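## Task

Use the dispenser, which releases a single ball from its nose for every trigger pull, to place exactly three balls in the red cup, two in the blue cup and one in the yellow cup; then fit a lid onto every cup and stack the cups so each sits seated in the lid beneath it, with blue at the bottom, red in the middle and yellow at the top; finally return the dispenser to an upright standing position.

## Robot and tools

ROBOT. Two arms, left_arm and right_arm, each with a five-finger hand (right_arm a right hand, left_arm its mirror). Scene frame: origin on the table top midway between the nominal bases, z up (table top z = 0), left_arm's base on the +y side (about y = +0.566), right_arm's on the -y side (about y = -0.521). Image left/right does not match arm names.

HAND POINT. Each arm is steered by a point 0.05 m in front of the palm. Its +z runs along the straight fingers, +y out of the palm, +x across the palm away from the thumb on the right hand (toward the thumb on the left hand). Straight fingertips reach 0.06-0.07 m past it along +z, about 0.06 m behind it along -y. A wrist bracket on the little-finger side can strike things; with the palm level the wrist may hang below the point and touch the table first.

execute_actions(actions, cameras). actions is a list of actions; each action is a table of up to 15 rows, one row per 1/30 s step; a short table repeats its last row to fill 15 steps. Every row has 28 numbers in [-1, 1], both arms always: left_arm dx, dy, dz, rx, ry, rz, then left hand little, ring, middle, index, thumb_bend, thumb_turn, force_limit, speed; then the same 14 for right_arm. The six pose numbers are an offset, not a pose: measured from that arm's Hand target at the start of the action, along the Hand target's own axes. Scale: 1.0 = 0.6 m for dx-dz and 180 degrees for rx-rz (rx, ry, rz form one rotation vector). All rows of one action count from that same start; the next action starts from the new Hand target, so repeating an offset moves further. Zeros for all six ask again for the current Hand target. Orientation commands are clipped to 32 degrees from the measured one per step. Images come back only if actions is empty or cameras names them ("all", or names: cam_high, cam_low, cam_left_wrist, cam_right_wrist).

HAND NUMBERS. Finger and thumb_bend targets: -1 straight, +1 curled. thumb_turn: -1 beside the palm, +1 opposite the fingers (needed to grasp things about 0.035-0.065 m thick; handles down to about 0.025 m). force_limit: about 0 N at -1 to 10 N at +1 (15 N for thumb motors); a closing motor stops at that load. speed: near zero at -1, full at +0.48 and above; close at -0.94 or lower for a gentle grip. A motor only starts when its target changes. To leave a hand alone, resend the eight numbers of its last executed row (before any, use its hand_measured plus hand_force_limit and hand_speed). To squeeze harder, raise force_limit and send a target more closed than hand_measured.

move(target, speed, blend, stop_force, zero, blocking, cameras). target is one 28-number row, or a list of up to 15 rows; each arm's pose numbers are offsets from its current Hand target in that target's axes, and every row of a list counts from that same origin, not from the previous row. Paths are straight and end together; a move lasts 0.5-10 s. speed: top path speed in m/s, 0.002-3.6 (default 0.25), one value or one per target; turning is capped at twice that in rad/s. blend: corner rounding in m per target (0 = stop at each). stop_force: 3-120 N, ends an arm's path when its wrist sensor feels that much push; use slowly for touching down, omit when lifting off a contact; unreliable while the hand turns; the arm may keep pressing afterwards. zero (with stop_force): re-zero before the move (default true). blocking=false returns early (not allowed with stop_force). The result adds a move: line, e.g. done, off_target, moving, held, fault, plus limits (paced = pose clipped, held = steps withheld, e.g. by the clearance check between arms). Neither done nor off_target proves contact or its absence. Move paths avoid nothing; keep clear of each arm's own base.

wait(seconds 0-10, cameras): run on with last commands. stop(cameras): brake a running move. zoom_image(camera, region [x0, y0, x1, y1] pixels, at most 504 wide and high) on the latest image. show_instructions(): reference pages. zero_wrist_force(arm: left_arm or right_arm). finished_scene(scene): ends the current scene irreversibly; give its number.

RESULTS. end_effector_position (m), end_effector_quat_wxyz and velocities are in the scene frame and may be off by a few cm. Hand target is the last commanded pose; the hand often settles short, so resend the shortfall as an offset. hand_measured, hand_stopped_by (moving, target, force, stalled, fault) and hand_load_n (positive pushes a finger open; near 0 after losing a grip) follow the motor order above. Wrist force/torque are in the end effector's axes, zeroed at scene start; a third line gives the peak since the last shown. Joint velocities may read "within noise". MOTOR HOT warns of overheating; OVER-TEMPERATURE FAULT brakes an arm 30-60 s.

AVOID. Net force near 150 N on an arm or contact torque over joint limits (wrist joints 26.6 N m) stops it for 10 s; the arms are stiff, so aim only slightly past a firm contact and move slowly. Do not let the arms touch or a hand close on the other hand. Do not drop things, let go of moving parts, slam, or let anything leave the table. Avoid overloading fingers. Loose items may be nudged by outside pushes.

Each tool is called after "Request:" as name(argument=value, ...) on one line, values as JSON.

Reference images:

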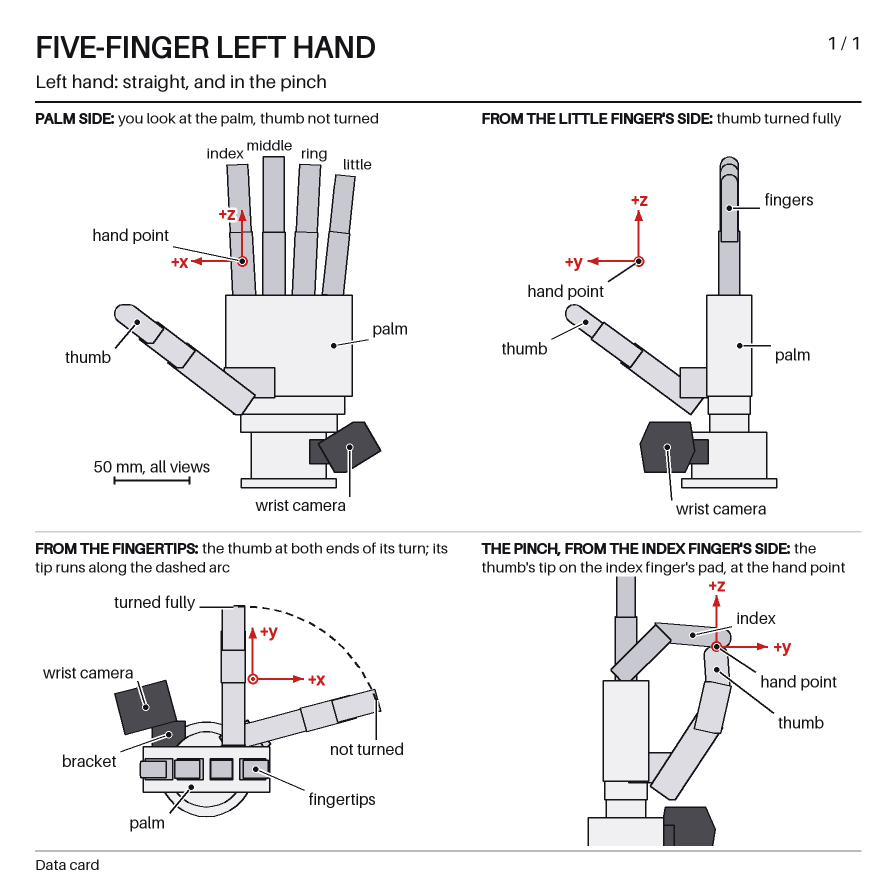

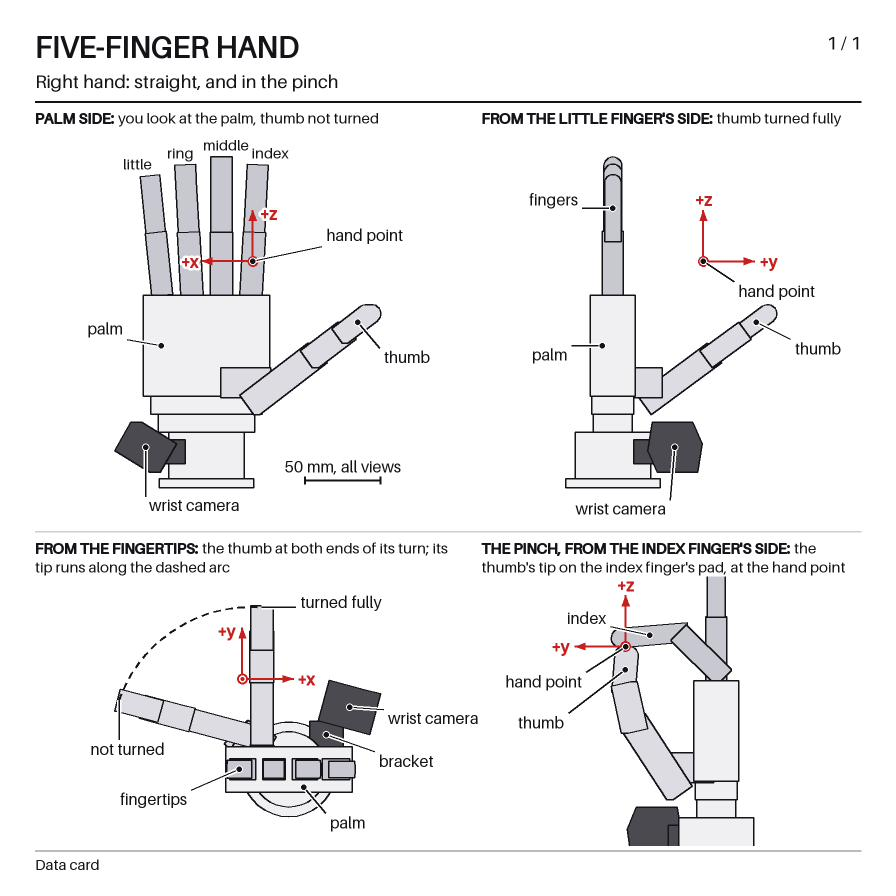

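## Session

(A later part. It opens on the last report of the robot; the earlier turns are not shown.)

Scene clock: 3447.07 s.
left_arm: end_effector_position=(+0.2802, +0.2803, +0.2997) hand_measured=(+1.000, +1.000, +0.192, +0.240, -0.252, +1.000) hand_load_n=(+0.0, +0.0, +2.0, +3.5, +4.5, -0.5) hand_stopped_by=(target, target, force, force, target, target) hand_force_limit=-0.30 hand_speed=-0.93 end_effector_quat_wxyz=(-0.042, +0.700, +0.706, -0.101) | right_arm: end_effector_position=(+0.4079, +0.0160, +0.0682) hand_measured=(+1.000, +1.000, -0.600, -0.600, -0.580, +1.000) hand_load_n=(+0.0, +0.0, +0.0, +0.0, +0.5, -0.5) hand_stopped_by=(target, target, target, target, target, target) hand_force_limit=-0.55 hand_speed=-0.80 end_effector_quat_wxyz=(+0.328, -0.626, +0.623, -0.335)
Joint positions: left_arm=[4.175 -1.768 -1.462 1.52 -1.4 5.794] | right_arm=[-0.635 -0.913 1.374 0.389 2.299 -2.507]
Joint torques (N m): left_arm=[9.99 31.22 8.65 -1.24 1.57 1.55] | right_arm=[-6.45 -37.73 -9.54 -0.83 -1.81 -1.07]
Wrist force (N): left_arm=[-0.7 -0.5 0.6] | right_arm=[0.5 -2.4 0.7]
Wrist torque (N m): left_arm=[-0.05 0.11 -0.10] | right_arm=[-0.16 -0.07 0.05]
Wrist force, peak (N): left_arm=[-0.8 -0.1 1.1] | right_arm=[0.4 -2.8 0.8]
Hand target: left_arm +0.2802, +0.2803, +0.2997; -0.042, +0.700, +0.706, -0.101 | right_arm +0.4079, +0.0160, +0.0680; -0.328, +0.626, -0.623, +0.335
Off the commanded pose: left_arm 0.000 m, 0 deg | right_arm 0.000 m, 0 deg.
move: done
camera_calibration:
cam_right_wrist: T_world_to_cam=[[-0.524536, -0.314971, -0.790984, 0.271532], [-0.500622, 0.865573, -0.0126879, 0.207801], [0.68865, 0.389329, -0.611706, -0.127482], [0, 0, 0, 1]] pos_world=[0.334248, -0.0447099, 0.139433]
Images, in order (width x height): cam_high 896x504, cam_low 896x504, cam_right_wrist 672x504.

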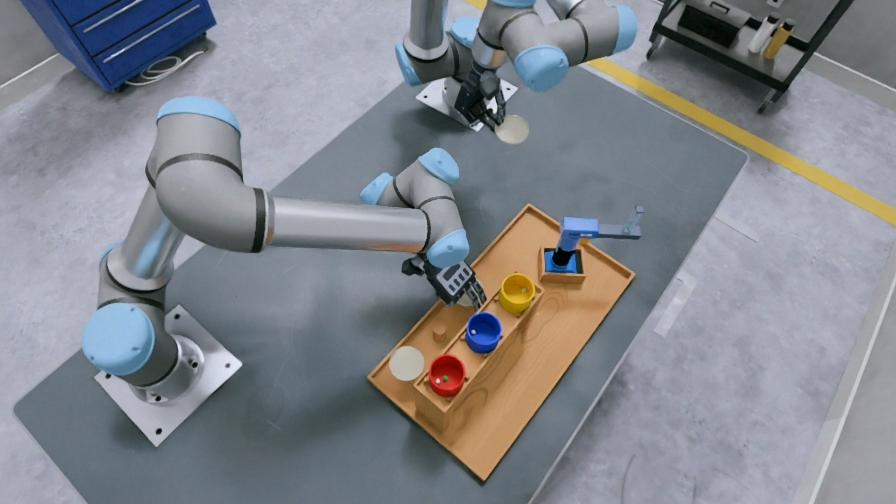

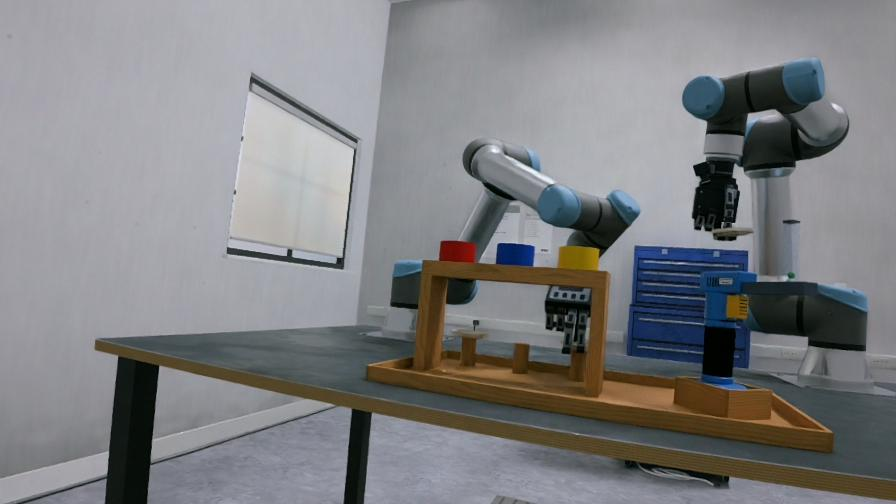

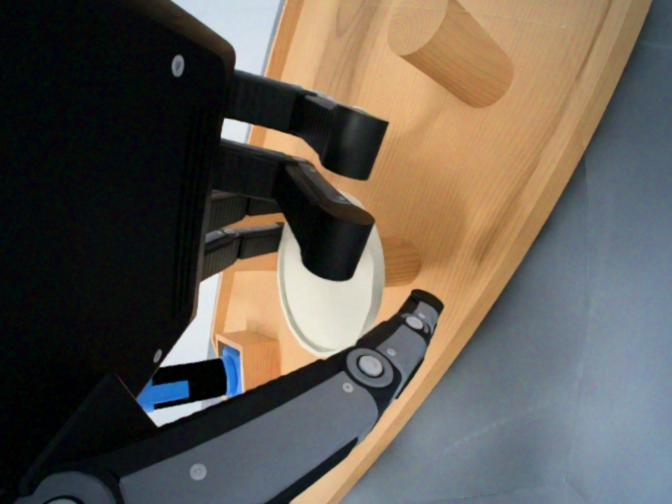

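Request:
move(target=[[0,0,0,0,0,0,1,1,0.35,0.35,-0.25,1,-0.3,-0.93,-0.0075,0,0,0,0,0,1,1,-0.6,-0.6,-0.58,1,-0.55,-0.8],[0,0,0,0,0,0,1,1,0.35,0.35,-0.25,1,-0.3,-0.93,-0.0075,0,0,0,0,0,1,1,-0.4,-0.4,-0.58,1,-0.6,-0.92]], speed=0.04, cameras=["cam_high","cam_low","cam_right_wrist"])

Request:
zoom_image(camera="cam_low", region=[530, 290, 620, 390])

Request:
zoom_image(camera="cam_right_wrist", region=[220, 100, 520, 400])

Scene clock: 3468.60 s.
left_arm: end_effector_position=(+0.2802, +0.2803, +0.2997) hand_measured=(+1.000, +1.000, +0.192, +0.240, -0.252, +1.000) hand_load_n=(+0.0, +0.0, +2.5, +3.5, +4.5, -0.5) hand_stopped_by=(target, target, force, force, target, target) hand_force_limit=-0.30 hand_speed=-0.93 end_effector_quat_wxyz=(-0.042, +0.700, +0.706, -0.101) | right_arm: end_effector_position=(+0.4079, +0.0205, +0.0680) hand_measured=(+1.000, +1.000, -0.400, -0.400, -0.580, +1.000) hand_load_n=(+0.0, +0.5, +0.0, +1.0, +1.0, +0.0) hand_stopped_by=(target, target, target, target, target, target) hand_force_limit=-0.60 hand_speed=-0.92 end_effector_quat_wxyz=(+0.328, -0.626, +0.623, -0.335)
Joint positions: left_arm=[4.175 -1.768 -1.462 1.52 -1.4 5.794] | right_arm=[-0.63 -0.903 1.358 0.398 2.303 -2.502]
Joint torques (N m): left_arm=[9.25 30.11 8.52 -0.81 1.57 1.64] | right_arm=[5.71 -38.02 -30.11 3.43 2.72 1.39]
Wrist force (N): left_arm=[-0.5 0.0 0.4] | right_arm=[0.5 -2.4 0.8]
Wrist torque (N m): left_arm=[0.04 0.08 -0.11] | right_arm=[-0.17 -0.07 -0.14]
Wrist force, peak (N): left_arm=[-0.4 0.0 1.2] | right_arm=[0.2 -3.1 0.7]
Hand target: left_arm +0.2802, +0.2803, +0.2997; -0.042, +0.700, +0.706, -0.101 | right_arm +0.4079, +0.0205, +0.0680; -0.328, +0.626, -0.623, +0.335
Off the commanded pose: left_arm 0.000 m, 0 deg | right_arm 0.000 m, 0 deg.
move: done
camera_calibration:
cam_right_wrist: T_world_to_cam=[[-0.524461, -0.31502, -0.791014, 0.272768], [-0.500629, 0.865567, -0.0127814, 0.203918], [0.688702, 0.389302, -0.611664, -0.12938], [0, 0, 0, 1]] pos_world=[0.334248, -0.0402098, 0.139232]
Images, in order (width x height): cam_high 896x504, cam_low 896x504, cam_right_wrist 672x504.

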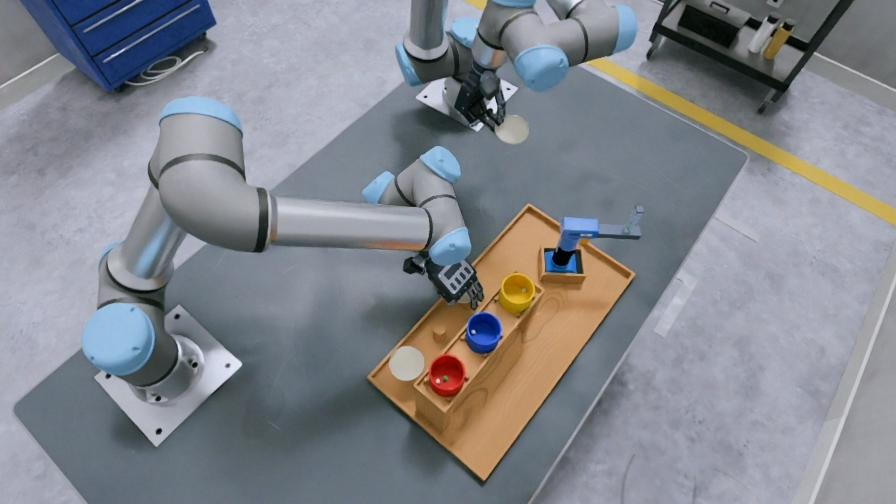

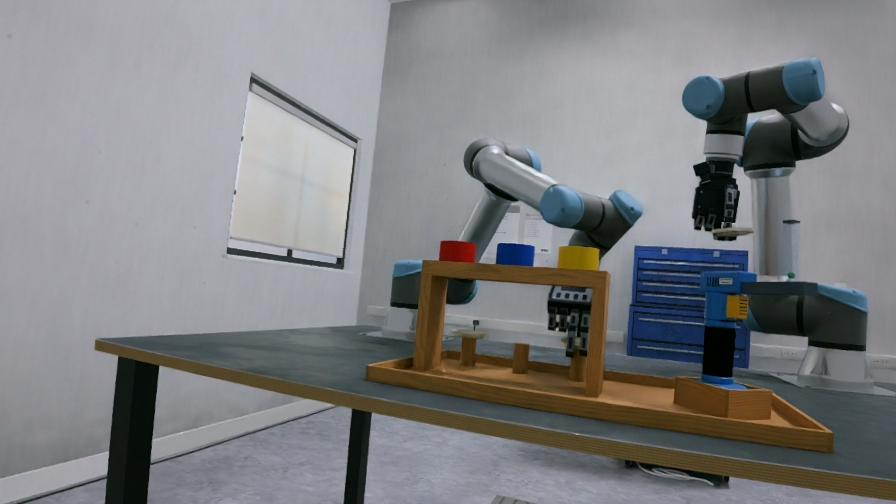

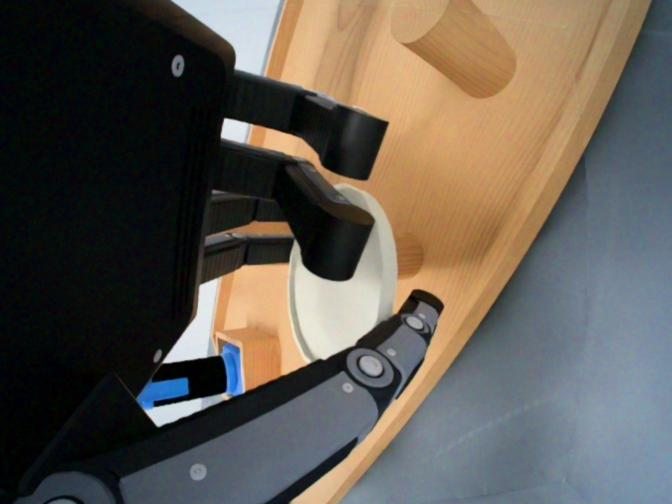

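Scaled by 5.040 from the camera's 896x504 image, which has a finer 1280x720 frame.

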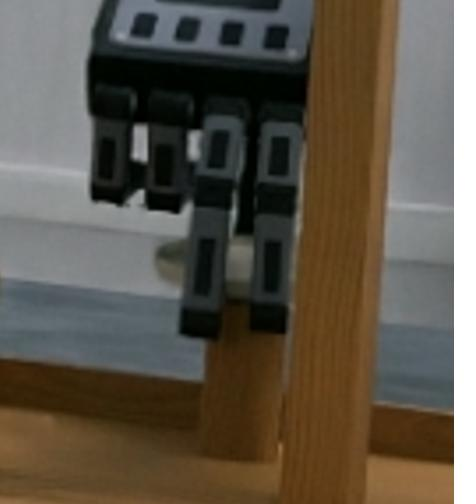

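Scaled by 1.680 from the camera's 672x504 image, which has a finer 960x720 frame.

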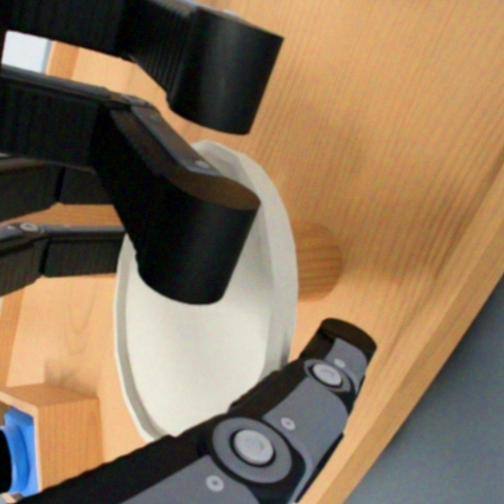

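Request:
move(target=[0,0,0,0,0,0,1,1,0.35,0.35,-0.25,1,-0.3,-0.93,0,0,0,0,0,0,1,1,-0.6,-0.6,-0.58,1,-0.55,-0.93], speed=0.04, cameras=["cam_high","cam_low","cam_right_wrist"])

Request:
zoom_image(camera="cam_low", region=[530, 290, 620, 390])

Request:
zoom_image(camera="cam_right_wrist", region=[220, 100, 520, 400])

Scene clock: 3550.30 s.
left_arm: end_effector_position=(+0.2802, +0.2803, +0.2997) hand_measured=(+1.000, +1.000, +0.192, +0.240, -0.252, +1.000) hand_load_n=(+0.0, +0.0, +2.0, +3.5, +4.5, -0.5) hand_stopped_by=(target, target, force, force, target, target) hand_force_limit=-0.30 hand_speed=-0.93 end_effector_quat_wxyz=(-0.042, +0.700, +0.706, -0.101) | right_arm: end_effector_position=(+0.4079, +0.0205, +0.0680) hand_measured=(+1.000, +1.000, -0.600, -0.600, -0.580, +1.000) hand_load_n=(+0.0, +0.5, +0.0, +0.0, +0.0, +0.0) hand_stopped_by=(target, target, target, target, target, target) hand_force_limit=-0.55 hand_speed=-0.93 end_effector_quat_wxyz=(+0.328, -0.626, +0.623, -0.335)
Joint positions: left_arm=[4.175 -1.768 -1.462 1.52 -1.4 5.794] | right_arm=[-0.63 -0.903 1.358 0.398 2.303 -2.502]
Joint torques (N m): left_arm=[10.29 31.03 9.27 -0.76 1.51 1.48] | right_arm=[5.03 -40.33 -27.49 2.79 1.15 1.44]
Wrist force (N): left_arm=[-0.5 -0.3 0.5] | right_arm=[0.2 -2.2 0.5]
Wrist torque (N m): left_arm=[-0.03 0.08 -0.10] | right_arm=[-0.14 -0.02 -0.15]
Wrist force, peak (N): left_arm=[-0.9 -0.4 1.1] | right_arm=[0.3 -2.8 0.6]
Hand target: left_arm +0.2802, +0.2803, +0.2997; -0.042, +0.700, +0.706, -0.101 | right_arm +0.4079, +0.0205, +0.0680; -0.328, +0.626, -0.623, +0.335
Off the commanded pose: left_arm 0.000 m, 0 deg | right_arm 0.000 m, 0 deg.
move: done
camera_calibration:
cam_right_wrist: T_world_to_cam=[[-0.524461, -0.31502, -0.791014, 0.272768], [-0.500629, 0.865567, -0.0127814, 0.203918], [0.688702, 0.389302, -0.611664, -0.12938], [0, 0, 0, 1]] pos_world=[0.334248, -0.0402098, 0.139232]
Images, in order (width x height): cam_high 896x504, cam_low 896x504, cam_right_wrist 672x504.

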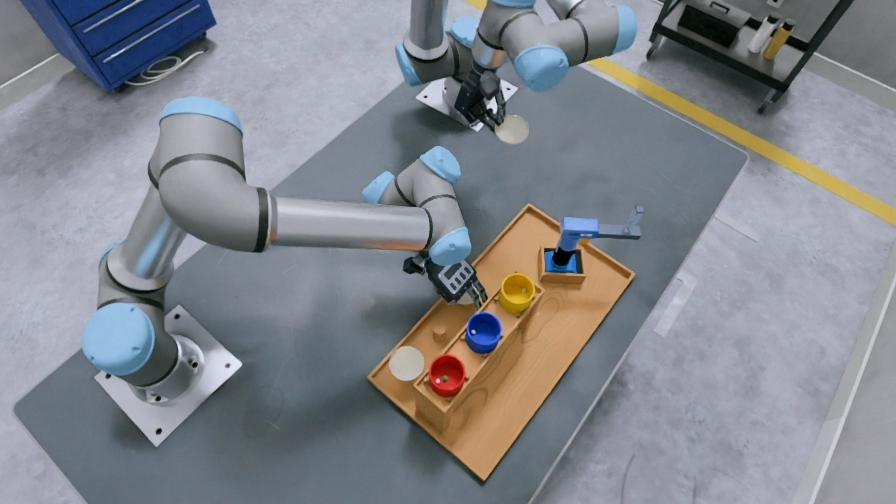

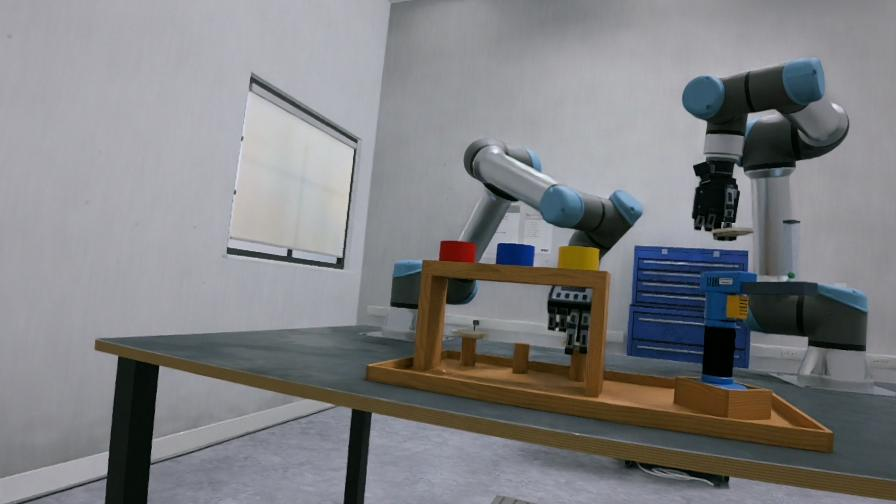

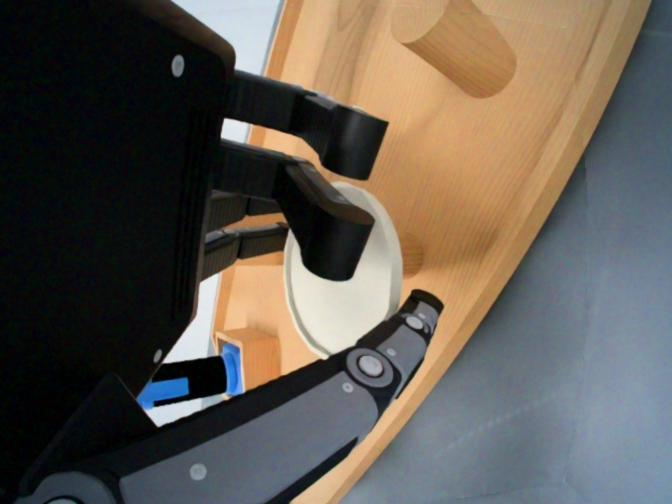

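Scaled by 5.040 from the camera's 896x504 image, which has a finer 1280x720 frame.

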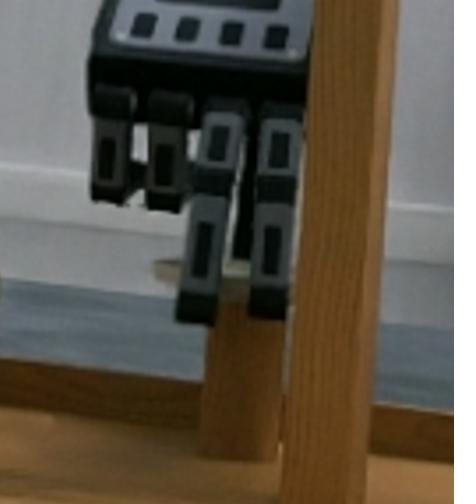

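Scaled by 1.680 from the camera's 672x504 image, which has a finer 960x720 frame.

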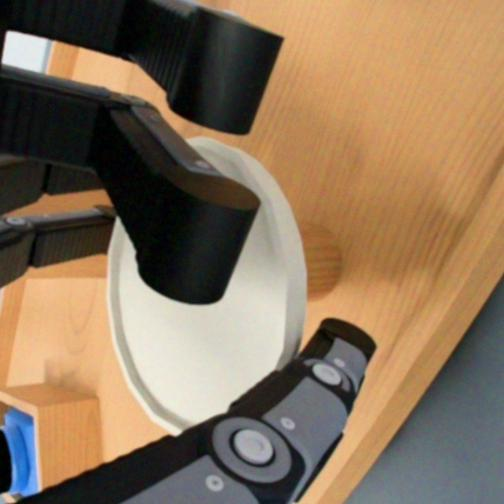

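Request:
move(target=[[0,0,0,0,0,0,1,1,0.35,0.35,-0.25,1,-0.3,-0.93,0,0,0,0,0,0,1,1,-0.6,-0.6,-0.9,1,-0.55,-0.8],[0,0,0,0,0,0,1,1,0.35,0.35,-0.25,1,-0.3,-0.93,0,-0.0241,0.0059,0,0,0,1,1,-0.6,-0.6,-0.9,1,-0.55,-0.8]], speed=0.04, cameras=["cam_high","cam_low","cam_right_wrist"])

Request:
zoom_image(camera="cam_low", region=[530, 290, 620, 390])

Request:
zoom_image(camera="cam_right_wrist", region=[220, 100, 520, 400])

Request:
zoom_image(camera="cam_high", region=[420, 240, 520, 330])

Scene clock: 3578.37 s.
left_arm: end_effector_position=(+0.2802, +0.2803, +0.2997) hand_measured=(+1.000, +1.000, +0.192, +0.240, -0.252, +1.000) hand_load_n=(+0.0, +0.0, +2.0, +3.5, +4.5, -0.5) hand_stopped_by=(target, target, force, force, target, target) hand_force_limit=-0.30 hand_speed=-0.93 end_effector_quat_wxyz=(-0.042, +0.700, +0.706, -0.101) | right_arm: end_effector_position=(+0.4188, +0.0206, +0.0778) hand_measured=(+1.000, +1.000, -0.600, -0.600, -0.900, +1.000) hand_load_n=(+0.0, +0.0, +0.0, +0.0, +0.0, +0.0) hand_stopped_by=(target, target, target, target, target, target) hand_force_limit=-0.55 hand_speed=-0.80 end_effector_quat_wxyz=(+0.328, -0.626, +0.623, -0.335)
Joint positions: left_arm=[4.175 -1.768 -1.462 1.52 -1.4 5.794] | right_arm=[-0.646 -0.906 1.332 0.416 2.292 -2.518]
Joint torques (N m): left_arm=[9.83 30.39 11 -0.81 1.56 1.54] | right_arm=[-6.76 -53.73 -30.7 3.27 -1.71 -0.91]
Wrist force (N): left_arm=[-0.7 0.1 0.4] | right_arm=[0.4 -2.2 0.2]
Wrist torque (N m): left_arm=[0.04 0.12 -0.12] | right_arm=[-0.14 -0.04 0.01]
Wrist force, peak (N): left_arm=[-1.0 -0.5 0.8] | right_arm=[0.2 -2.6 0.6]
Hand target: left_arm +0.2802, +0.2803, +0.2997; -0.042, +0.700, +0.706, -0.101 | right_arm +0.4190, +0.0206, +0.0779; -0.328, +0.626, -0.623, +0.335
Off the commanded pose: left_arm 0.000 m, 0 deg | right_arm 0.000 m, 0 deg.
move: done
camera_calibration:
cam_right_wrist: T_world_to_cam=[[-0.524439, -0.315008, -0.791033, 0.286264], [-0.50069, 0.865533, -0.0127289, 0.209426], [0.688675, 0.389387, -0.611641, -0.130923], [0, 0, 0, 1]] pos_world=[0.345148, -0.0401101, 0.149032]
Images, in order (width x height): cam_high 896x504, cam_low 896x504, cam_right_wrist 672x504.

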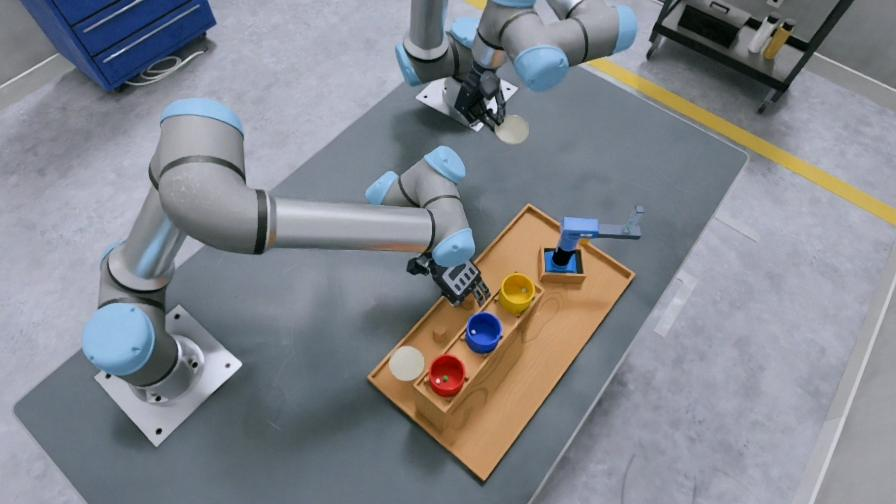

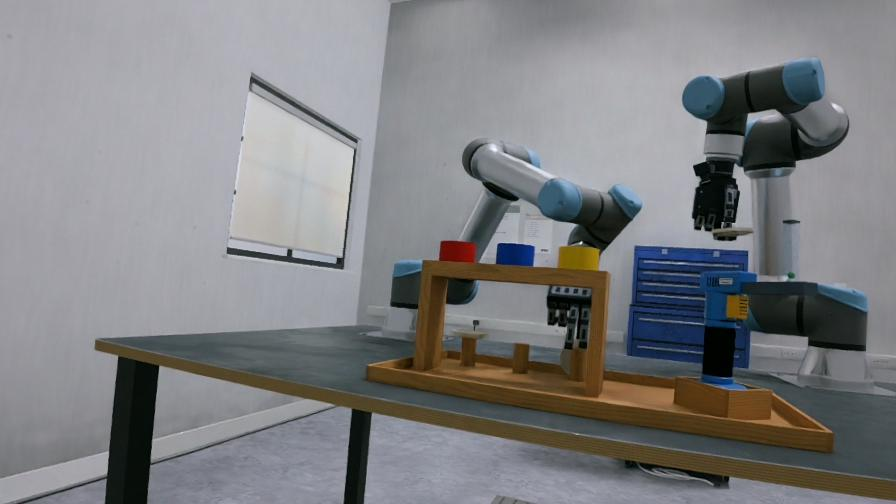

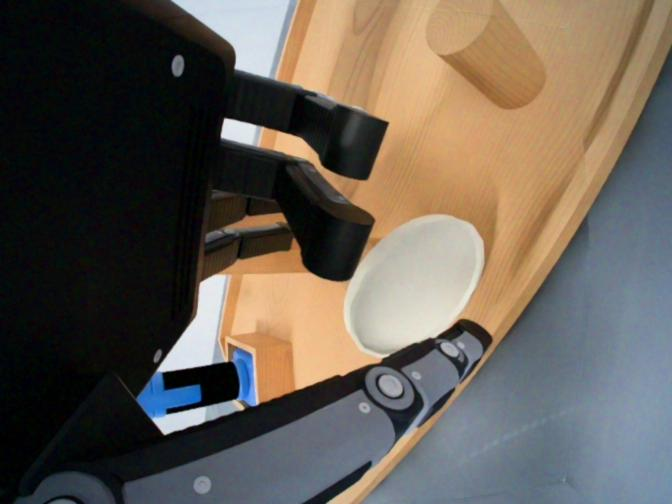

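Scaled by 5.040 from the camera's 896x504 image, which has a finer 1280x720 frame.

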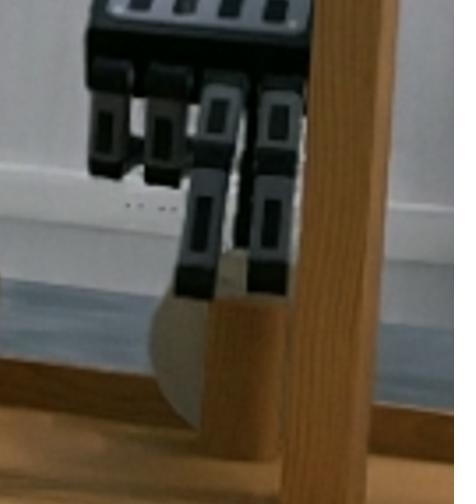

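Scaled by 1.680 from the camera's 672x504 image, which has a finer 960x720 frame.

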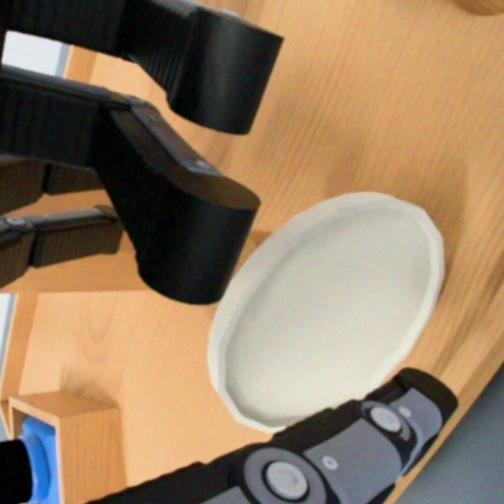

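Scaled by 5.040 from the camera's 896x504 image, which has a finer 1280x720 frame.

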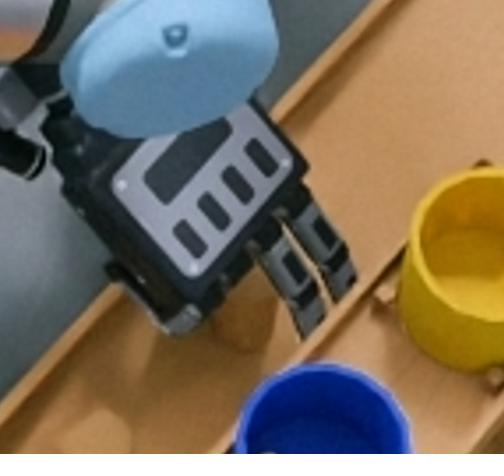

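Request:
move(target=[[0,0,0,0,0,0,1,1,0.35,0.35,-0.25,1,-0.3,-0.93,0,-0.055,-0.0374,0,0,0,1,1,-0.6,-0.6,-0.9,1,-0.55,-0.8],[0,0,0,0,0,0,1,1,0.35,0.35,-0.25,1,-0.3,-0.93,0.0833,-0.0567,-0.1447,0,0,0,1,1,-0.6,-0.6,-0.9,1,-0.55,-0.8]], speed=[0.06,0.12], blend=0.01, cameras=["all"])

Request:
zoom_image(camera="cam_low", region=[530, 290, 620, 390])

Request:
zoom_image(camera="cam_high", region=[420, 240, 520, 330])

Request:
zoom_image(camera="cam_right_wrist", region=[280, 180, 520, 380])

Scene clock: 3683.73 s.
left_arm: end_effector_position=(+0.2802, +0.2803, +0.2997) hand_measured=(+1.000, +1.000, +0.192, +0.240, -0.252, +1.000) hand_load_n=(+0.0, +0.0, +2.0, +3.5, +4.5, -0.5) hand_stopped_by=(target, target, force, force, target, target) hand_force_limit=-0.30 hand_speed=-0.93 end_effector_quat_wxyz=(-0.042, +0.700, +0.706, -0.101) | right_arm: end_effector_position=(+0.3662, -0.0285, +0.1552) hand_measured=(+1.000, +1.000, -0.600, -0.600, -0.900, +1.000) hand_load_n=(+0.0, +0.0, +0.0, -0.5, +0.0, +0.0) hand_stopped_by=(target, target, target, target, target, target) hand_force_limit=-0.55 hand_speed=-0.80 end_effector_quat_wxyz=(+0.328, -0.626, +0.623, -0.335)
Joint positions: left_arm=[4.175 -1.768 -1.462 1.52 -1.4 5.794] | right_arm=[-0.621 -1.121 1.472 0.509 2.308 -2.493]
Joint torques (N m): left_arm=[9.1 30.82 9.76 -0.84 1.65 1.58] | right_arm=[6.38 -46.64 -10.65 3.26 2.84 1.51]
Wrist force (N): left_arm=[-0.5 -0.1 0.6] | right_arm=[0.2 -2.3 0.5]
Wrist torque (N m): left_arm=[0.01 0.09 -0.11] | right_arm=[-0.15 -0.06 -0.12]
Wrist force, peak (N): left_arm=[-0.9 -0.2 1.0] | right_arm=[0.0 -2.5 1.2]
Hand target: left_arm +0.2802, +0.2803, +0.2997; -0.042, +0.700, +0.706, -0.101 | right_arm +0.3661, -0.0286, +0.1553; -0.328, +0.626, -0.623, +0.335
Off the commanded pose: left_arm 0.000 m, 0 deg | right_arm 0.000 m, 0 deg.
move: done
camera_calibration:
cam_left_wrist: T_world_to_cam=[[-0.963717, 0.203201, 0.173088, 0.156556], [0.246394, 0.92661, 0.284049, -0.398864], [-0.102666, 0.31639, -0.943057, 0.337363], [0, 0, 0, 1]] pos_world=[0.283789, 0.23104, 0.404351]
cam_right_wrist: T_world_to_cam=[[-0.524497, -0.31504, -0.790982, 0.304472], [-0.500663, 0.865548, -0.0127511, 0.226484], [0.68865, 0.389328, -0.611706, -0.0282604], [0, 0, 0, 1]] pos_world=[0.292548, -0.0891098, 0.226433]

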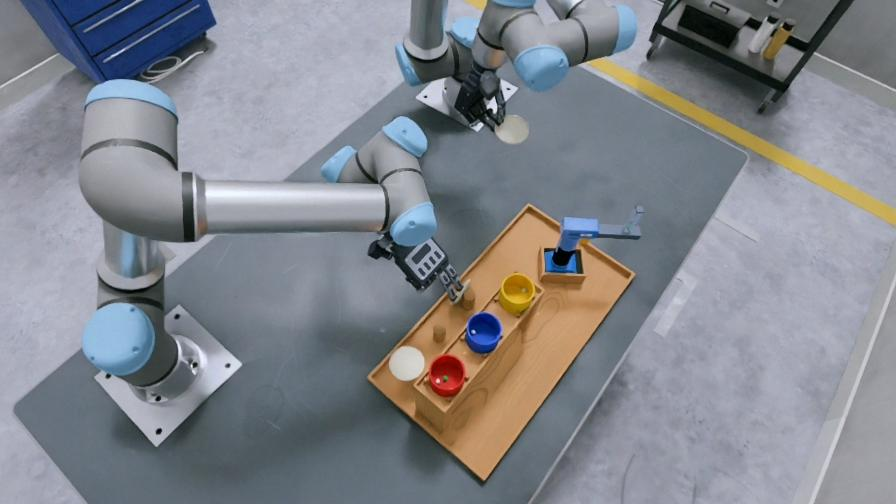

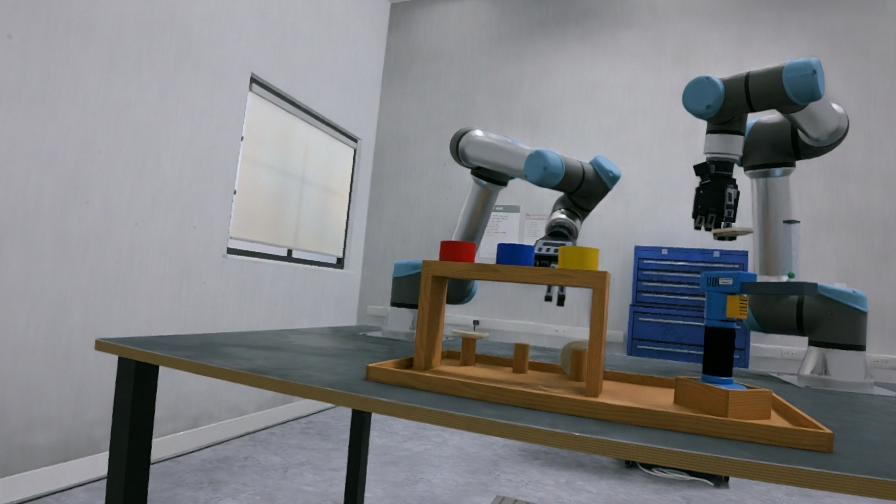

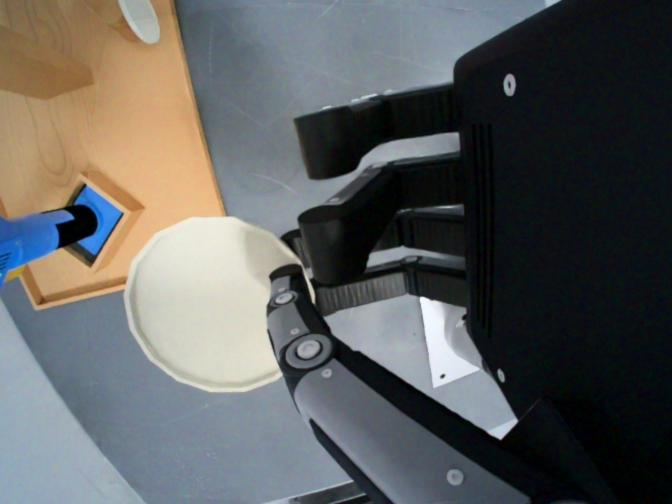

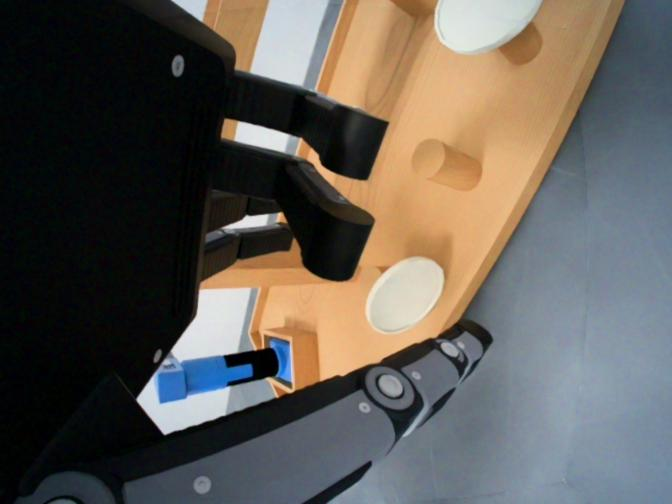

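Scaled by 5.040 from the camera's 896x504 image, which has a finer 1280x720 frame.

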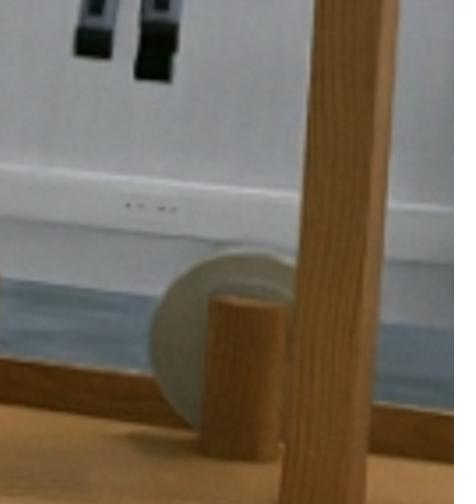

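Scaled by 5.040 from the camera's 896x504 image, which has a finer 1280x720 frame.

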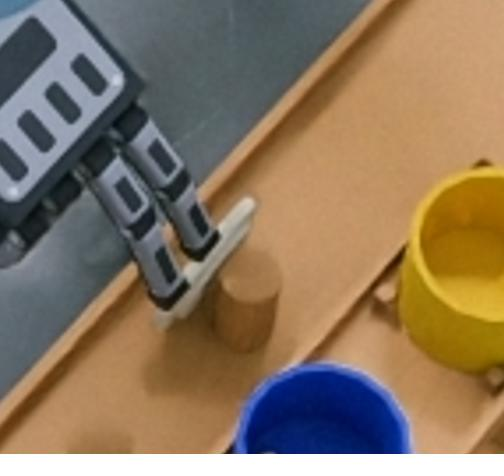

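Scaled by 2.100 from the camera's 672x504 image, which has a finer 960x720 frame.

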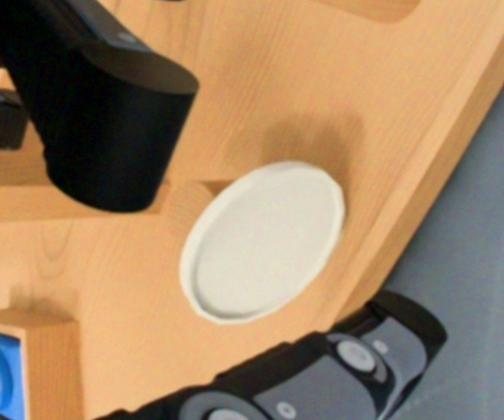

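Request:
move(target=[[0,0,0,0,0,0,1,1,0.35,0.35,-0.25,1,-0.3,-0.93,0,0,0,0,0,0,1,1,-0.1,-0.1,-0.5,1,-0.55,-0.5],[0,0,0,0,0,0,1,1,0.35,0.35,-0.25,1,-0.3,-0.93,-0.0927,0.025,0.083,0,0,-0.1222,1,1,-0.1,-0.1,-0.5,1,-0.55,-0.5]], speed=0.08, cameras=["cam_high","cam_low","cam_right_wrist"])

Request:
zoom_image(camera="cam_low", region=[530, 290, 620, 390])

Request:
zoom_image(camera="cam_high", region=[420, 240, 520, 330])

Request:
zoom_image(camera="cam_right_wrist", region=[280, 180, 520, 380])

Scene clock: 3940.10 s.
left_arm: end_effector_position=(+0.2802, +0.2803, +0.2997) hand_measured=(+1.000, +1.000, +0.192, +0.240, -0.252, +1.000) hand_load_n=(+0.0, +0.0, +2.0, +3.5, +4.5, -0.5) hand_stopped_by=(target, target, force, force, target, target) hand_force_limit=-0.30 hand_speed=-0.93 end_effector_quat_wxyz=(-0.042, +0.700, +0.706, -0.101) | right_arm: end_effector_position=(+0.3989, +0.0266, +0.1144) hand_measured=(+1.000, +1.000, -0.100, -0.100, -0.500, +1.000) hand_load_n=(+0.0, +0.0, +0.0, +0.0, +0.0, +0.0) hand_stopped_by=(target, target, target, target, target, target) hand_force_limit=-0.55 hand_speed=-0.50 end_effector_quat_wxyz=(+0.258, -0.734, +0.492, -0.391)
Joint positions: left_arm=[4.175 -1.768 -1.462 1.52 -1.4 5.794] | right_arm=[-0.59 -0.881 1.183 0.579 2.328 -2.844]
Joint torques (N m): left_arm=[9.07 30.76 9.13 -0.8 1.58 1.55] | right_arm=[5.46 -38.77 -31.38 3.47 3.01 -1.11]
Wrist force (N): left_arm=[-0.7 -0.3 0.7] | right_arm=[0.6 -2.4 0.3]
Wrist torque (N m): left_arm=[-0.02 0.12 -0.12] | right_arm=[-0.14 -0.03 0.07]
Wrist force, peak (N): left_arm=[-0.9 -0.5 0.8] | right_arm=[0.2 -2.7 0.5]
Hand target: left_arm +0.2802, +0.2803, +0.2997; -0.042, +0.700, +0.706, -0.101 | right_arm +0.3990, +0.0266, +0.1144; -0.258, +0.734, -0.492, +0.391
Off the commanded pose: left_arm 0.000 m, 0 deg | right_arm 0.000 m, 0 deg.
move: done
camera_calibration:
cam_right_wrist: T_world_to_cam=[[-0.421489, -0.647224, -0.635176, 0.256596], [-0.670639, 0.693942, -0.262084, 0.295566], [0.610403, 0.315508, -0.726542, -0.0508436], [0, 0, 0, 1]] pos_world=[0.337405, -0.0229895, 0.203507]
Images, in order (width x height): cam_high 896x504, cam_low 896x504, cam_right_wrist 672x504.

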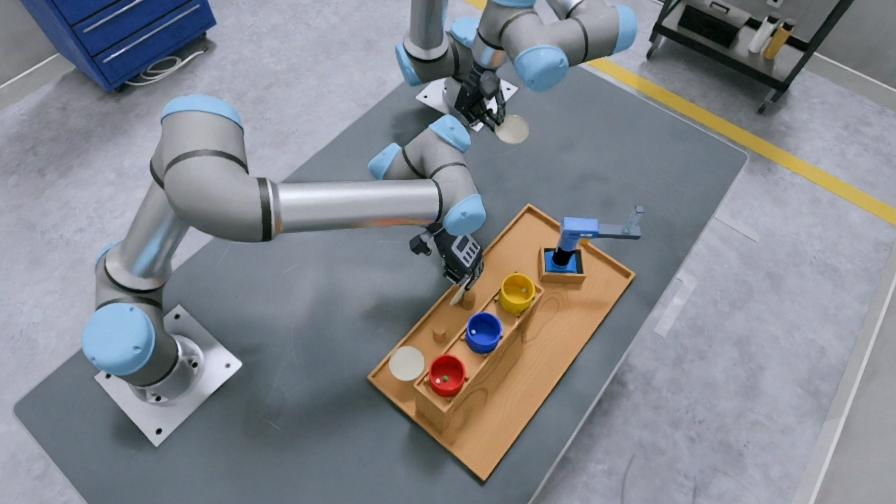

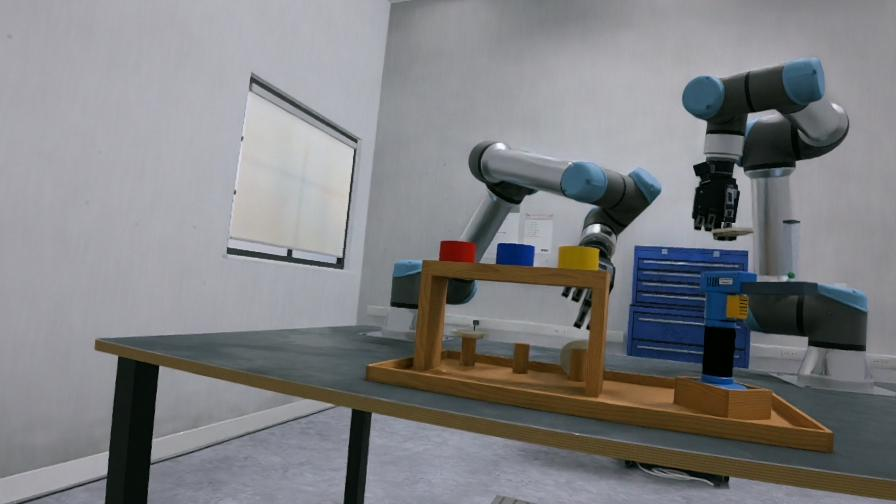

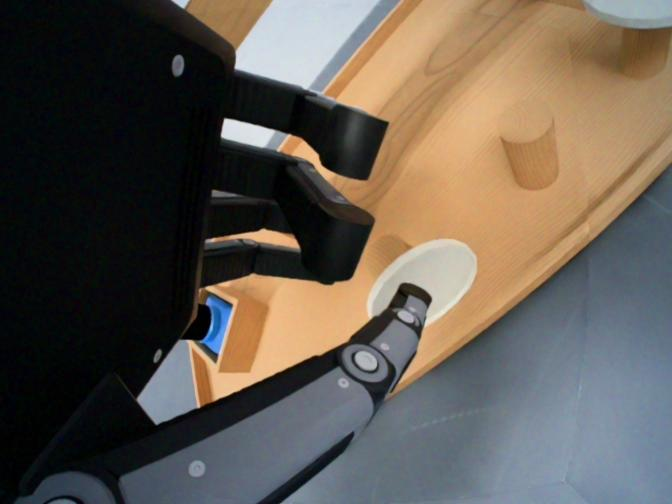

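Scaled by 5.040 from the camera's 896x504 image, which has a finer 1280x720 frame.

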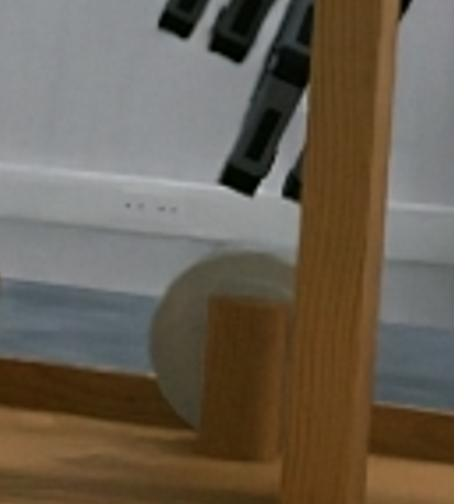

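Scaled by 5.040 from the camera's 896x504 image, which has a finer 1280x720 frame.

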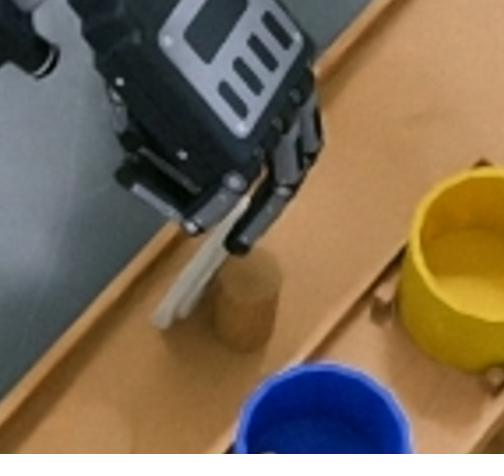

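Scaled by 2.100 from the camera's 672x504 image, which has a finer 960x720 frame.

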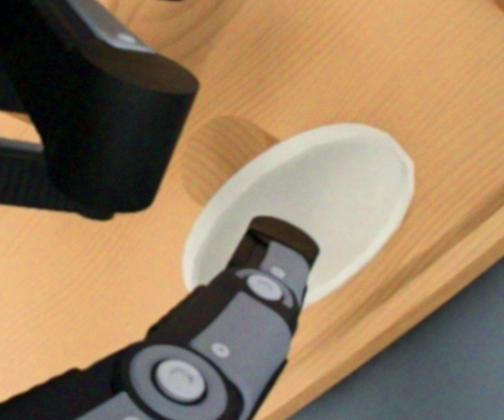

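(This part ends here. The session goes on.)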